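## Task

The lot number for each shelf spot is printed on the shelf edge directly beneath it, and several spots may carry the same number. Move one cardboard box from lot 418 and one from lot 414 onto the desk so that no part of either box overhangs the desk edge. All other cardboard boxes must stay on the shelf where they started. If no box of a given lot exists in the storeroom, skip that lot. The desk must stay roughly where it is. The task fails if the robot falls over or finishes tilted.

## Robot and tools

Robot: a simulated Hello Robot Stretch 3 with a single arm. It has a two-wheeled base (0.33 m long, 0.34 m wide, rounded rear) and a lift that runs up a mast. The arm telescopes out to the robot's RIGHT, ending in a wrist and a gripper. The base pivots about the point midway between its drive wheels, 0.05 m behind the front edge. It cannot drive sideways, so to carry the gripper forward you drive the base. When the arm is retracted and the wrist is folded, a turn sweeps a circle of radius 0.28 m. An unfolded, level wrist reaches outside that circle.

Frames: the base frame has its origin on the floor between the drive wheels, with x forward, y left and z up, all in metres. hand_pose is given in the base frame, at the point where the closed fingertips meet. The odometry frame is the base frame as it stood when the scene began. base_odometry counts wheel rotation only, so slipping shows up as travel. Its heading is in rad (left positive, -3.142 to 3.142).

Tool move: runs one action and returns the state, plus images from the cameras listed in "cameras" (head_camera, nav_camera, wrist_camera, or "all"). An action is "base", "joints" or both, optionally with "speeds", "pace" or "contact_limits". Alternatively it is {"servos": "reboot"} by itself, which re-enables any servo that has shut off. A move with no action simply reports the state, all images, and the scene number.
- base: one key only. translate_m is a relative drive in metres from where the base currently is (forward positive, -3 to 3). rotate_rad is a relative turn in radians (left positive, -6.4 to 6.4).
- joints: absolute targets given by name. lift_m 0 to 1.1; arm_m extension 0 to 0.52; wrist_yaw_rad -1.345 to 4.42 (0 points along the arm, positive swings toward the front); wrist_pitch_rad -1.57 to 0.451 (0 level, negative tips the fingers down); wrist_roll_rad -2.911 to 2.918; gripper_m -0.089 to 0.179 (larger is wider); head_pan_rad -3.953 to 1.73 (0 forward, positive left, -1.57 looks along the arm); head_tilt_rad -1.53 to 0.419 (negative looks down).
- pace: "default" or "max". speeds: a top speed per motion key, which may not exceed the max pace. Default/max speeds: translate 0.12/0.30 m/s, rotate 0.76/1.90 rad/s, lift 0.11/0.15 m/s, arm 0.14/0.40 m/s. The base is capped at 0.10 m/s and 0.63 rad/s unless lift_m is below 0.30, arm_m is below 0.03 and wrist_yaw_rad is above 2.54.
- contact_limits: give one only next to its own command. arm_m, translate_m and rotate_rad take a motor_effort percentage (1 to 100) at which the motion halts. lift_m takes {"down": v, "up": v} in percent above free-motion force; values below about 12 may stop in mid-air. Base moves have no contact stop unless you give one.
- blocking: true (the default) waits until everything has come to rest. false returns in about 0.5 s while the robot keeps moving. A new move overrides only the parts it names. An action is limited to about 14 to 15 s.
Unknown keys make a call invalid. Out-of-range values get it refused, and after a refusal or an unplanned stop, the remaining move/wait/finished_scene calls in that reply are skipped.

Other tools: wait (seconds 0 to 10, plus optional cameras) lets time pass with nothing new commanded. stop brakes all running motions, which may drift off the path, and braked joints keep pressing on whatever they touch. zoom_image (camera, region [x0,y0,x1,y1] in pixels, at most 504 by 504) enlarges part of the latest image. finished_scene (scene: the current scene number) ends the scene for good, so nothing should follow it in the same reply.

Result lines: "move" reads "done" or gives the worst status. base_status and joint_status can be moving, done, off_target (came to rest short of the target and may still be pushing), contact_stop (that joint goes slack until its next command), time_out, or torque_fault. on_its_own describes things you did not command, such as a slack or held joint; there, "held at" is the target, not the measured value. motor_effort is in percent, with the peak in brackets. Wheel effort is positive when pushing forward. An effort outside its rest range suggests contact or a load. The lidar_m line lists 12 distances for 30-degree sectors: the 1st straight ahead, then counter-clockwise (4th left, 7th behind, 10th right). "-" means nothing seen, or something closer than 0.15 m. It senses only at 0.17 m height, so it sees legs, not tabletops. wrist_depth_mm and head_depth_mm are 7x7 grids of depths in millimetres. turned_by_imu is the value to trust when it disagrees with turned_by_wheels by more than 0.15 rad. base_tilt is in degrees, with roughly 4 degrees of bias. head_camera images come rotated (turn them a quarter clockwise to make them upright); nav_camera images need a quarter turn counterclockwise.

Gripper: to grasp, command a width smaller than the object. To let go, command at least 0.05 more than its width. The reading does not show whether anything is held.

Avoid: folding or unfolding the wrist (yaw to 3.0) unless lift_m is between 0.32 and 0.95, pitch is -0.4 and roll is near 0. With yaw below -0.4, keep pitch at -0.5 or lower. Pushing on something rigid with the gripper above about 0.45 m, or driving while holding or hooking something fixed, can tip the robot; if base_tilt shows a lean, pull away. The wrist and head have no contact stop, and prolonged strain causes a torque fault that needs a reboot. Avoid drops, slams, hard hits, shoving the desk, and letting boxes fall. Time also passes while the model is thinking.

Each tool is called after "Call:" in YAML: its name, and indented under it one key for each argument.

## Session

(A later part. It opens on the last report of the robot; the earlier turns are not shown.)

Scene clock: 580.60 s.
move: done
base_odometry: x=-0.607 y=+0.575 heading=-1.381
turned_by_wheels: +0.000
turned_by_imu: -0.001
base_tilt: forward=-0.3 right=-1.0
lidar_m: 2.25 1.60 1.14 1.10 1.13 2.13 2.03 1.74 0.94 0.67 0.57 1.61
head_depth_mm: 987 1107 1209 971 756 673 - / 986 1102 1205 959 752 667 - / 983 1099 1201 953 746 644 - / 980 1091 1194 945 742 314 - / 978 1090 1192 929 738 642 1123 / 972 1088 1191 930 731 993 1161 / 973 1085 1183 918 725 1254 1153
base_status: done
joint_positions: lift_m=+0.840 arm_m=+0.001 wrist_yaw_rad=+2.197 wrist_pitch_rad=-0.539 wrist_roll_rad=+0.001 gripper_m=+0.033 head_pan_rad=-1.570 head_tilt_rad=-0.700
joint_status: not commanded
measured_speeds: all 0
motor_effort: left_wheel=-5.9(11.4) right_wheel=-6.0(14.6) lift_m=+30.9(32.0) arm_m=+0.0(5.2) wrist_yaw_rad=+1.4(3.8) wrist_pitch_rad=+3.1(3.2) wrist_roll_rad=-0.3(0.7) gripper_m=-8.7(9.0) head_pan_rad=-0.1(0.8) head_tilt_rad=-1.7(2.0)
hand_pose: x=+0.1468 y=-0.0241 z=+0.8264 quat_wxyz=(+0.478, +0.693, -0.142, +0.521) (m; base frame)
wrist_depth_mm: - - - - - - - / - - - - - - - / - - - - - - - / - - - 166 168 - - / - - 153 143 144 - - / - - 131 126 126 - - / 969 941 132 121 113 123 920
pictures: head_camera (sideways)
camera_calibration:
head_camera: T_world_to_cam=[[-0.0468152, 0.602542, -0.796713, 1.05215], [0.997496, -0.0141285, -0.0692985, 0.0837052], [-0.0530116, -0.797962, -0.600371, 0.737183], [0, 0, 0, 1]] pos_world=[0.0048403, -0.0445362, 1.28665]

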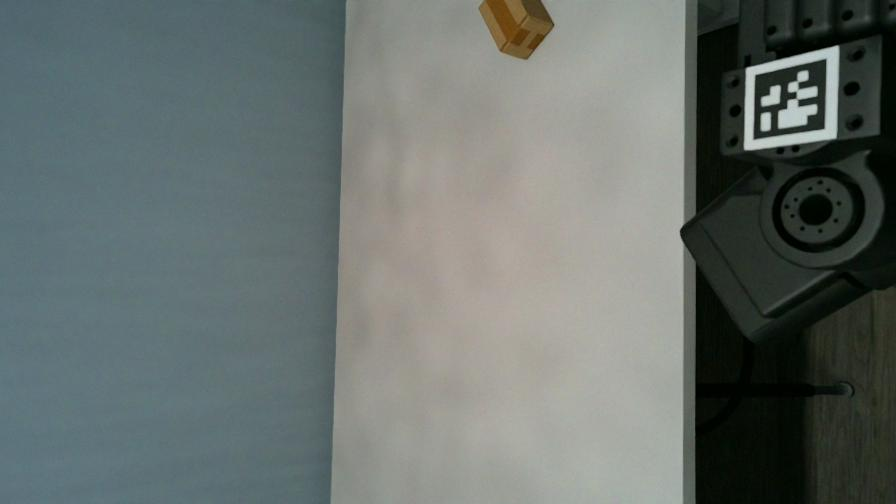

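Call:
move:
  joints: {"wrist_yaw_rad":0.4}
  speeds: {"wrist_yaw_rad":0.8}

Call:
move:
  joints: {"arm_m":0.27}

Call:
move:
  joints: {"lift_m":0.79}

Call:
move:
  joints: {"lift_m":0.75}
  speeds: {"lift_m":0.03}
  contact_limits: {"lift_m":{"down":14}}
  cameras: ["wrist_camera"]

Scene clock: 593.43 s.
move: done
base_odometry: x=-0.607 y=+0.575 heading=-1.381
turned_by_wheels: +0.000
turned_by_imu: +0.000
base_tilt: forward=-0.3 right=-1.2
lidar_m: 2.24 1.59 1.15 1.10 1.13 2.13 2.03 1.74 0.94 0.67 0.56 1.60
head_depth_mm: 985 1104 1212 966 757 674 - / 989 1103 1198 959 749 667 - / 982 1094 1201 950 747 1286 - / 977 1096 1200 939 742 633 317 / 980 1094 1192 935 734 326 356 / 976 1087 1191 928 730 625 1140 / 973 1083 1181 918 726 1266 1153
base_status: not commanded
joint_positions: lift_m=+0.840 arm_m=+0.001 wrist_yaw_rad=+0.403 wrist_pitch_rad=-0.539 wrist_roll_rad=+0.001 gripper_m=+0.033 head_pan_rad=-1.570 head_tilt_rad=-0.700
joint_status: all done
measured_speeds: all 0
motor_effort: left_wheel=-6.0(6.6) right_wheel=-5.7(6.7) lift_m=+29.9(31.3) arm_m=+2.9(3.9) wrist_yaw_rad=-2.1(6.7) wrist_pitch_rad=+3.1(3.2) wrist_roll_rad=-0.5(0.7) gripper_m=-8.0(8.9) head_pan_rad=-0.3(1.1) head_tilt_rad=-0.6(2.1)
hand_pose: x=+0.0599 y=-0.3364 z=+0.8264 quat_wxyz=(+0.705, +0.321, -0.630, -0.049) (m; base frame)
wrist_depth_mm: - - - - - - - / - - - - - - - / - - - - - - - / - - - 163 159 - - / - - 150 142 144 - - / - - 131 126 126 - - / 984 924 132 121 114 111 -
pictures: none

Scene clock: 596.63 s.
move: done
base_odometry: x=-0.607 y=+0.575 heading=-1.381
turned_by_wheels: +0.000
turned_by_imu: +0.000
base_tilt: forward=-0.3 right=-1.3
lidar_m: 2.24 1.60 1.15 1.09 1.12 2.12 2.03 1.74 0.94 0.67 0.56 1.60
head_depth_mm: 985 1105 1210 963 309 - - / 984 1096 1209 401 341 667 1188 / 982 1097 1201 444 725 1284 1181 / 979 1095 1197 470 697 1141 1169 / 978 1090 1192 701 736 1269 1165 / 974 1092 1186 926 731 994 1155 / 973 1087 1179 918 727 1256 1157
base_status: not commanded
joint_positions: lift_m=+0.840 arm_m=+0.270 wrist_yaw_rad=+0.403 wrist_pitch_rad=-0.540 wrist_roll_rad=+0.001 gripper_m=+0.033 head_pan_rad=-1.570 head_tilt_rad=-0.700
joint_status: all done
measured_speeds: all 0
motor_effort: left_wheel=-5.4(6.3) right_wheel=-5.8(6.6) lift_m=+30.1(30.8) arm_m=+12.9(14.9) wrist_yaw_rad=-3.4(4.8) wrist_pitch_rad=+3.0(3.3) wrist_roll_rad=-0.4(0.8) gripper_m=-8.1(8.9) head_pan_rad=-0.5(1.0) head_tilt_rad=-2.2(2.2)
hand_pose: x=+0.0598 y=-0.6059 z=+0.8264 quat_wxyz=(+0.705, +0.321, -0.630, -0.049) (m; base frame)
wrist_depth_mm: - - - - - - - / - - - - - - - / - - - - - - - / - - - 163 158 - - / - - 150 143 144 - - / - - 131 126 126 - - / - - 126 121 111 111 -
pictures: none

Scene clock: 597.93 s.
move: done
base_odometry: x=-0.607 y=+0.575 heading=-1.381
turned_by_wheels: +0.000
turned_by_imu: +0.000
base_tilt: forward=-0.5 right=-1.1
lidar_m: 2.24 1.59 1.14 1.09 1.13 2.12 2.03 1.74 0.94 0.67 0.56 1.60
head_depth_mm: 987 1106 1208 966 758 323 - / 988 1098 1203 929 386 333 1137 / 980 1096 1198 482 681 1286 1180 / 982 1090 1192 940 555 1134 1168 / 975 1089 1190 934 708 1265 1160 / 977 1085 1185 928 731 990 1156 / 968 1087 1186 921 728 1259 1160
base_status: not commanded
joint_positions: lift_m=+0.790 arm_m=+0.270 wrist_yaw_rad=+0.403 wrist_pitch_rad=-0.540 wrist_roll_rad=+0.001 gripper_m=+0.033 head_pan_rad=-1.570 head_tilt_rad=-0.700
joint_status: all done
measured_speeds: all 0
motor_effort: left_wheel=-5.9(6.3) right_wheel=-6.2(6.8) lift_m=+25.7(28.1) arm_m=+11.3(13.0) wrist_yaw_rad=-4.3(4.7) wrist_pitch_rad=+3.1(3.3) wrist_roll_rad=-0.2(0.6) gripper_m=-8.4(8.9) head_pan_rad=-0.2(0.9) head_tilt_rad=-1.4(2.2)
hand_pose: x=+0.0598 y=-0.6058 z=+0.7763 quat_wxyz=(+0.705, +0.321, -0.630, -0.049) (m; base frame)
wrist_depth_mm: - - - - - - - / - - - - - - - / - - - - - - - / - - - 162 158 - - / - - 150 143 143 - - / - - 131 126 126 - - / - - 126 121 111 111 -
pictures: none

Scene clock: 599.70 s.
move: done
base_odometry: x=-0.607 y=+0.575 heading=-1.381
turned_by_wheels: +0.000
turned_by_imu: +0.000
base_tilt: forward=-0.3 right=-1.1
lidar_m: 2.24 1.60 1.14 1.09 1.12 2.12 2.03 1.74 0.94 0.67 0.57 1.61
head_depth_mm: 987 1110 1203 971 757 657 299 / 989 1098 1201 963 432 359 317 / 984 1097 1199 948 505 1288 1175 / 976 1093 1202 944 539 1143 1170 / 982 1090 1188 938 714 1267 1171 / 973 1095 1182 927 732 995 1162 / 974 1086 1183 921 727 1256 1163
base_status: not commanded
joint_positions: lift_m=+0.750 arm_m=+0.270 wrist_yaw_rad=+0.403 wrist_pitch_rad=-0.479 wrist_roll_rad=+0.007 gripper_m=+0.033 head_pan_rad=-1.570 head_tilt_rad=-0.700
joint_status: all done
measured_speeds: all 0
motor_effort: left_wheel=-5.7(6.3) right_wheel=-4.5(6.8) lift_m=+14.0(26.2) arm_m=+8.1(11.3) wrist_yaw_rad=-3.5(4.2) wrist_pitch_rad=-7.9(8.4) wrist_roll_rad=-2.5(2.5) gripper_m=-8.4(9.0) head_pan_rad=-0.2(1.1) head_tilt_rad=-1.7(2.1)
contact_limits: lift_m down 14 (down: maximum 72; up: maximum 65)
hand_pose: x=+0.0633 y=-0.6139 z=+0.7491 quat_wxyz=(+0.705, +0.302, -0.641, -0.028) (m; base frame)
wrist_depth_mm: - - - - - - - / - - - - - - - / - - - - - - - / - - - 166 163 - - / - - 149 144 144 - - / - - 131 125 126 - - / - - 125 120 111 111 -
pictures: wrist_camera
camera_calibration:
wrist_camera: T_world_to_cam=[[-0.906465, -0.420917, -0.0339089, -0.169074], [-0.241149, 0.581896, -0.776688, 0.986883], [0.346652, -0.695863, -0.628972, 0.188159], [0, 0, 0, 1]] pos_world=[0.0195005, -0.514496, 0.879114]

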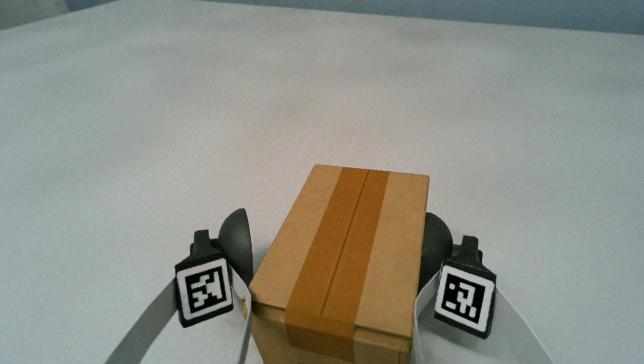

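Call:
move:
  joints: {"lift_m":0.757}
  speeds: {"lift_m":0.03}
  cameras: ["wrist_camera"]

Call:
move:
  joints: {"gripper_m":0.17}

Call:
move:
  joints: {"lift_m":0.9}
  cameras: ["wrist_camera","head_camera"]

Scene clock: 613.07 s.
move: done
base_odometry: x=-0.607 y=+0.575 heading=-1.381
turned_by_wheels: +0.000
turned_by_imu: +0.000
base_tilt: forward=-0.4 right=-1.3
lidar_m: 2.24 1.59 1.14 1.09 1.13 2.13 2.03 1.74 0.94 0.67 0.56 1.60
head_depth_mm: 989 1102 1208 963 757 655 295 / 980 1100 1205 957 419 359 318 / 982 1097 1201 948 508 1284 1175 / 979 1096 1190 943 527 1140 1175 / 978 1093 1192 936 713 1263 1169 / 976 1085 1186 930 732 995 1153 / 976 1084 1183 918 728 1266 1145
base_status: not commanded
joint_positions: lift_m=+0.757 arm_m=+0.270 wrist_yaw_rad=+0.403 wrist_pitch_rad=-0.508 wrist_roll_rad=+0.007 gripper_m=+0.033 head_pan_rad=-1.570 head_tilt_rad=-0.700
joint_status: all done
measured_speeds: all 0
motor_effort: left_wheel=-5.5(6.0) right_wheel=-5.3(5.7) lift_m=+29.3(31.4) arm_m=+2.0(3.7) wrist_yaw_rad=-2.7(4.6) wrist_pitch_rad=-2.8(8.1) wrist_roll_rad=-2.7(2.7) gripper_m=-8.6(8.9) head_pan_rad=-0.6(1.3) head_tilt_rad=-1.7(2.2)
hand_pose: x=+0.0617 y=-0.6103 z=+0.7501 quat_wxyz=(+0.704, +0.311, -0.637, -0.038) (m; base frame)
wrist_depth_mm: - - - - - - - / - - - - - - - / - - - - - - - / - - - 162 161 - - / - - 150 142 144 - - / - - 131 126 126 - - / - - 127 121 112 110 -
pictures: wrist_camera
camera_calibration:
wrist_camera: T_world_to_cam=[[-0.906866, -0.419981, -0.0347736, -0.167609], [-0.249573, 0.601724, -0.75871, 0.984252], [0.339568, -0.67937, -0.650499, 0.2186], [0, 0, 0, 1]] pos_world=[0.0194152, -0.51413, 0.883133]

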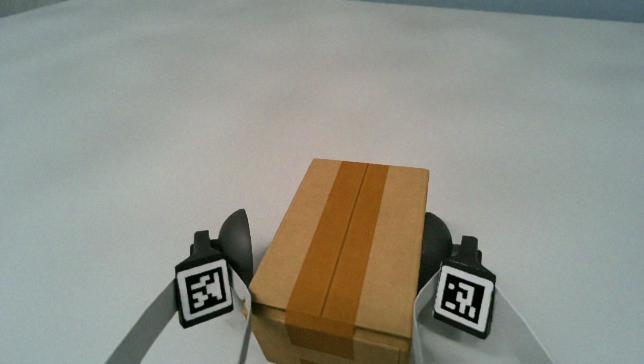

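Scene clock: 614.97 s.
move: done
base_odometry: x=-0.607 y=+0.575 heading=-1.381
turned_by_wheels: +0.000
turned_by_imu: +0.000
base_tilt: forward=-0.2 right=-1.2
lidar_m: 2.24 1.60 1.14 1.09 1.13 2.12 2.03 1.74 0.94 0.67 0.56 1.60
head_depth_mm: 991 1103 1212 969 759 653 295 / 985 1097 1205 960 418 359 318 / 985 1094 1203 949 507 1289 1176 / 978 1095 1194 940 527 1144 1170 / 978 1094 1190 935 711 1268 1162 / 978 1085 1190 927 712 998 1162 / 974 1084 1177 921 725 1255 1152
base_status: not commanded
joint_positions: lift_m=+0.757 arm_m=+0.270 wrist_yaw_rad=+0.402 wrist_pitch_rad=-0.531 wrist_roll_rad=+0.005 gripper_m=+0.170 head_pan_rad=-1.570 head_tilt_rad=-0.700
joint_status: all done
measured_speeds: all 0
motor_effort: left_wheel=-5.9(6.0) right_wheel=-5.2(5.5) lift_m=+25.8(29.7) arm_m=-0.4(3.2) wrist_yaw_rad=-2.5(4.5) wrist_pitch_rad=+1.5(2.8) wrist_roll_rad=-2.0(2.6) gripper_m=+0.4(83.2) head_pan_rad=-0.6(1.2) head_tilt_rad=-2.1(2.3)
hand_pose: x=+0.0601 y=-0.6072 z=+0.7452 quat_wxyz=(+0.704, +0.318, -0.633, -0.047) (m; base frame)
wrist_depth_mm: - - - - - - - / - - - - - - - / - - - - - - - / - - - 158 160 - - / - 143 - 139 138 - - / - 124 - 124 121 - - / - - - 129 114 - 106
pictures: none

Scene clock: 617.10 s.
move: done
base_odometry: x=-0.607 y=+0.575 heading=-1.381
turned_by_wheels: +0.000
turned_by_imu: +0.000
base_tilt: forward=-0.2 right=-1.2
lidar_m: 2.24 1.60 1.15 1.09 1.13 2.12 2.03 1.74 0.94 0.67 0.56 1.60
head_depth_mm: 990 1104 1208 321 - 1331 1183 / 981 1100 422 367 731 1295 1187 / 981 1097 397 430 747 1279 1171 / 981 1094 1177 463 740 1140 1171 / 976 1091 1189 900 730 1261 1161 / 981 1090 1186 891 733 995 1159 / 975 1086 1186 921 728 1259 1153
base_status: not commanded
joint_positions: lift_m=+0.900 arm_m=+0.270 wrist_yaw_rad=+0.402 wrist_pitch_rad=-0.532 wrist_roll_rad=+0.005 gripper_m=+0.170 head_pan_rad=-1.570 head_tilt_rad=-0.700
joint_status: all done
measured_speeds: all 0
motor_effort: left_wheel=-5.7(6.0) right_wheel=-5.0(5.5) lift_m=+30.9(34.0) arm_m=-3.3(3.8) wrist_yaw_rad=-2.0(3.3) wrist_pitch_rad=+1.7(1.8) wrist_roll_rad=-1.8(2.2) gripper_m=+0.7(1.3) head_pan_rad=-0.5(1.3) head_tilt_rad=-1.3(2.3)
hand_pose: x=+0.0601 y=-0.6071 z=+0.8880 quat_wxyz=(+0.704, +0.318, -0.633, -0.047) (m; base frame)
wrist_depth_mm: - - - - - - - / - - - - - - - / - - - - - - - / - - - - - - - / - 143 - - - - - / - 124 - - - - - / - - - 251 250 - 106
pictures: head_camera (sideways), wrist_camera
camera_calibration:
head_camera: T_world_to_cam=[[-0.0468152, 0.602542, -0.796713, 1.05215], [0.997496, -0.0141285, -0.0692985, 0.0837052], [-0.0530116, -0.797962, -0.600371, 0.737183], [0, 0, 0, 1]] pos_world=[0.0048403, -0.0445362, 1.28665]
wrist_camera: T_world_to_cam=[[-0.907399, -0.418874, -0.0342274, -0.16276], [-0.257283, 0.618049, -0.742847, 1.08288], [0.332313, -0.665252, -0.668586, 0.336094], [0, 0, 0, 1]] pos_world=[0.0192297, -0.513859, 1.02355]

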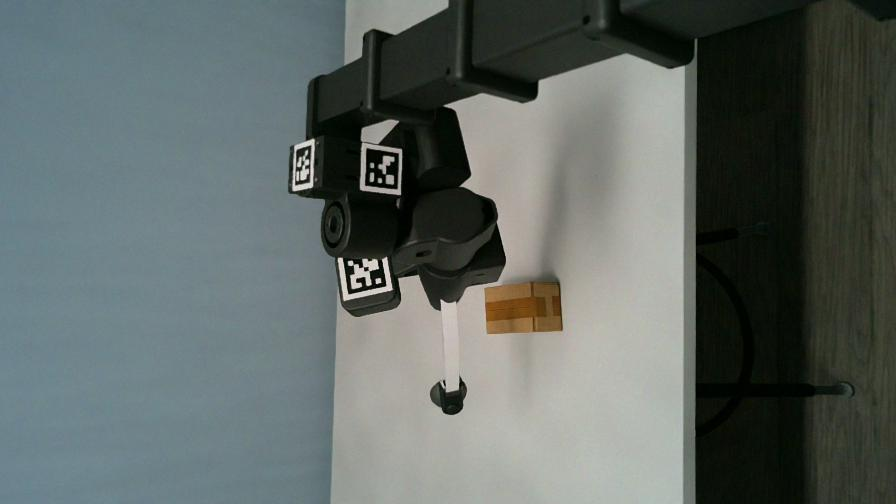

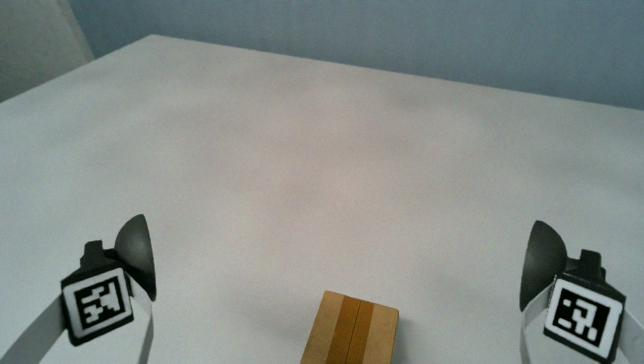

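Call:
move:
  joints: {"head_pan_rad":-2.1,"arm_m":0.1}
  cameras: ["head_camera"]

Scene clock: 625.80 s.
move: done
base_odometry: x=-0.607 y=+0.575 heading=-1.381
turned_by_wheels: +0.000
turned_by_imu: +0.000
base_tilt: forward=-0.1 right=-1.2
lidar_m: 2.24 1.59 1.14 1.09 1.13 2.12 2.03 1.74 0.94 0.67 0.56 1.61
head_depth_mm: 1433 1647 1941 967 1696 1434 - / 1329 1512 1775 962 1588 - - / 1243 1400 1539 951 793 - 1125 / 1158 1306 1296 981 - - 1170 / 1099 1220 1277 1007 - 1334 1167 / 1037 1149 1211 1001 288 1129 1163 / 986 1088 1170 993 - 330 1151
base_status: not commanded
joint_positions: lift_m=+0.900 arm_m=+0.100 wrist_yaw_rad=+0.402 wrist_pitch_rad=-0.532 wrist_roll_rad=+0.005 gripper_m=+0.170 head_pan_rad=-2.102 head_tilt_rad=-0.700
joint_status: all done
measured_speeds: all 0
motor_effort: left_wheel=-5.7(6.3) right_wheel=-5.0(6.0) lift_m=+26.6(31.0) arm_m=-13.2(14.7) wrist_yaw_rad=-1.2(3.1) wrist_pitch_rad=+1.8(1.8) wrist_roll_rad=-1.7(2.1) gripper_m=+0.9(1.2) head_pan_rad=+3.3(4.9) head_tilt_rad=-2.3(2.7)
hand_pose: x=+0.0601 y=-0.4371 z=+0.8880 quat_wxyz=(+0.704, +0.318, -0.633, -0.047) (m; base frame)
wrist_depth_mm: - - - - - - - / - - - - - - - / - - - - - - - / - - - - 360 - - / - 143 - - 336 - - / 117 124 - - - - - / 116 959 - - - - 106
pictures: head_camera (sideways)
camera_calibration:
head_camera: T_world_to_cam=[[0.265535, 0.542899, -0.796713, 1.05024], [0.852224, -0.518563, -0.069325, 0.0846824], [-0.450782, -0.66057, -0.600368, 0.739605], [0, 0, 0, 1]] pos_world=[-0.0176422, -0.0376993, 1.28665]

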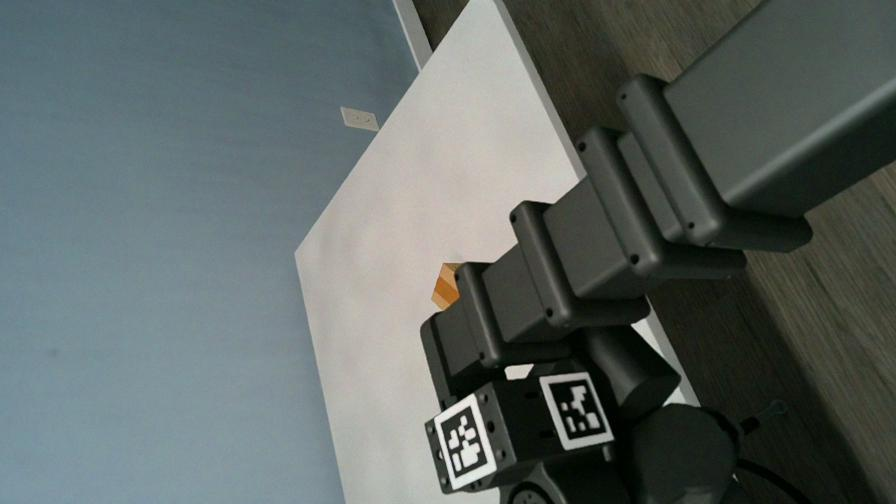

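Both on desk.

Call:
finished_scene:
  scene: 2

The scene is finished: the task was done.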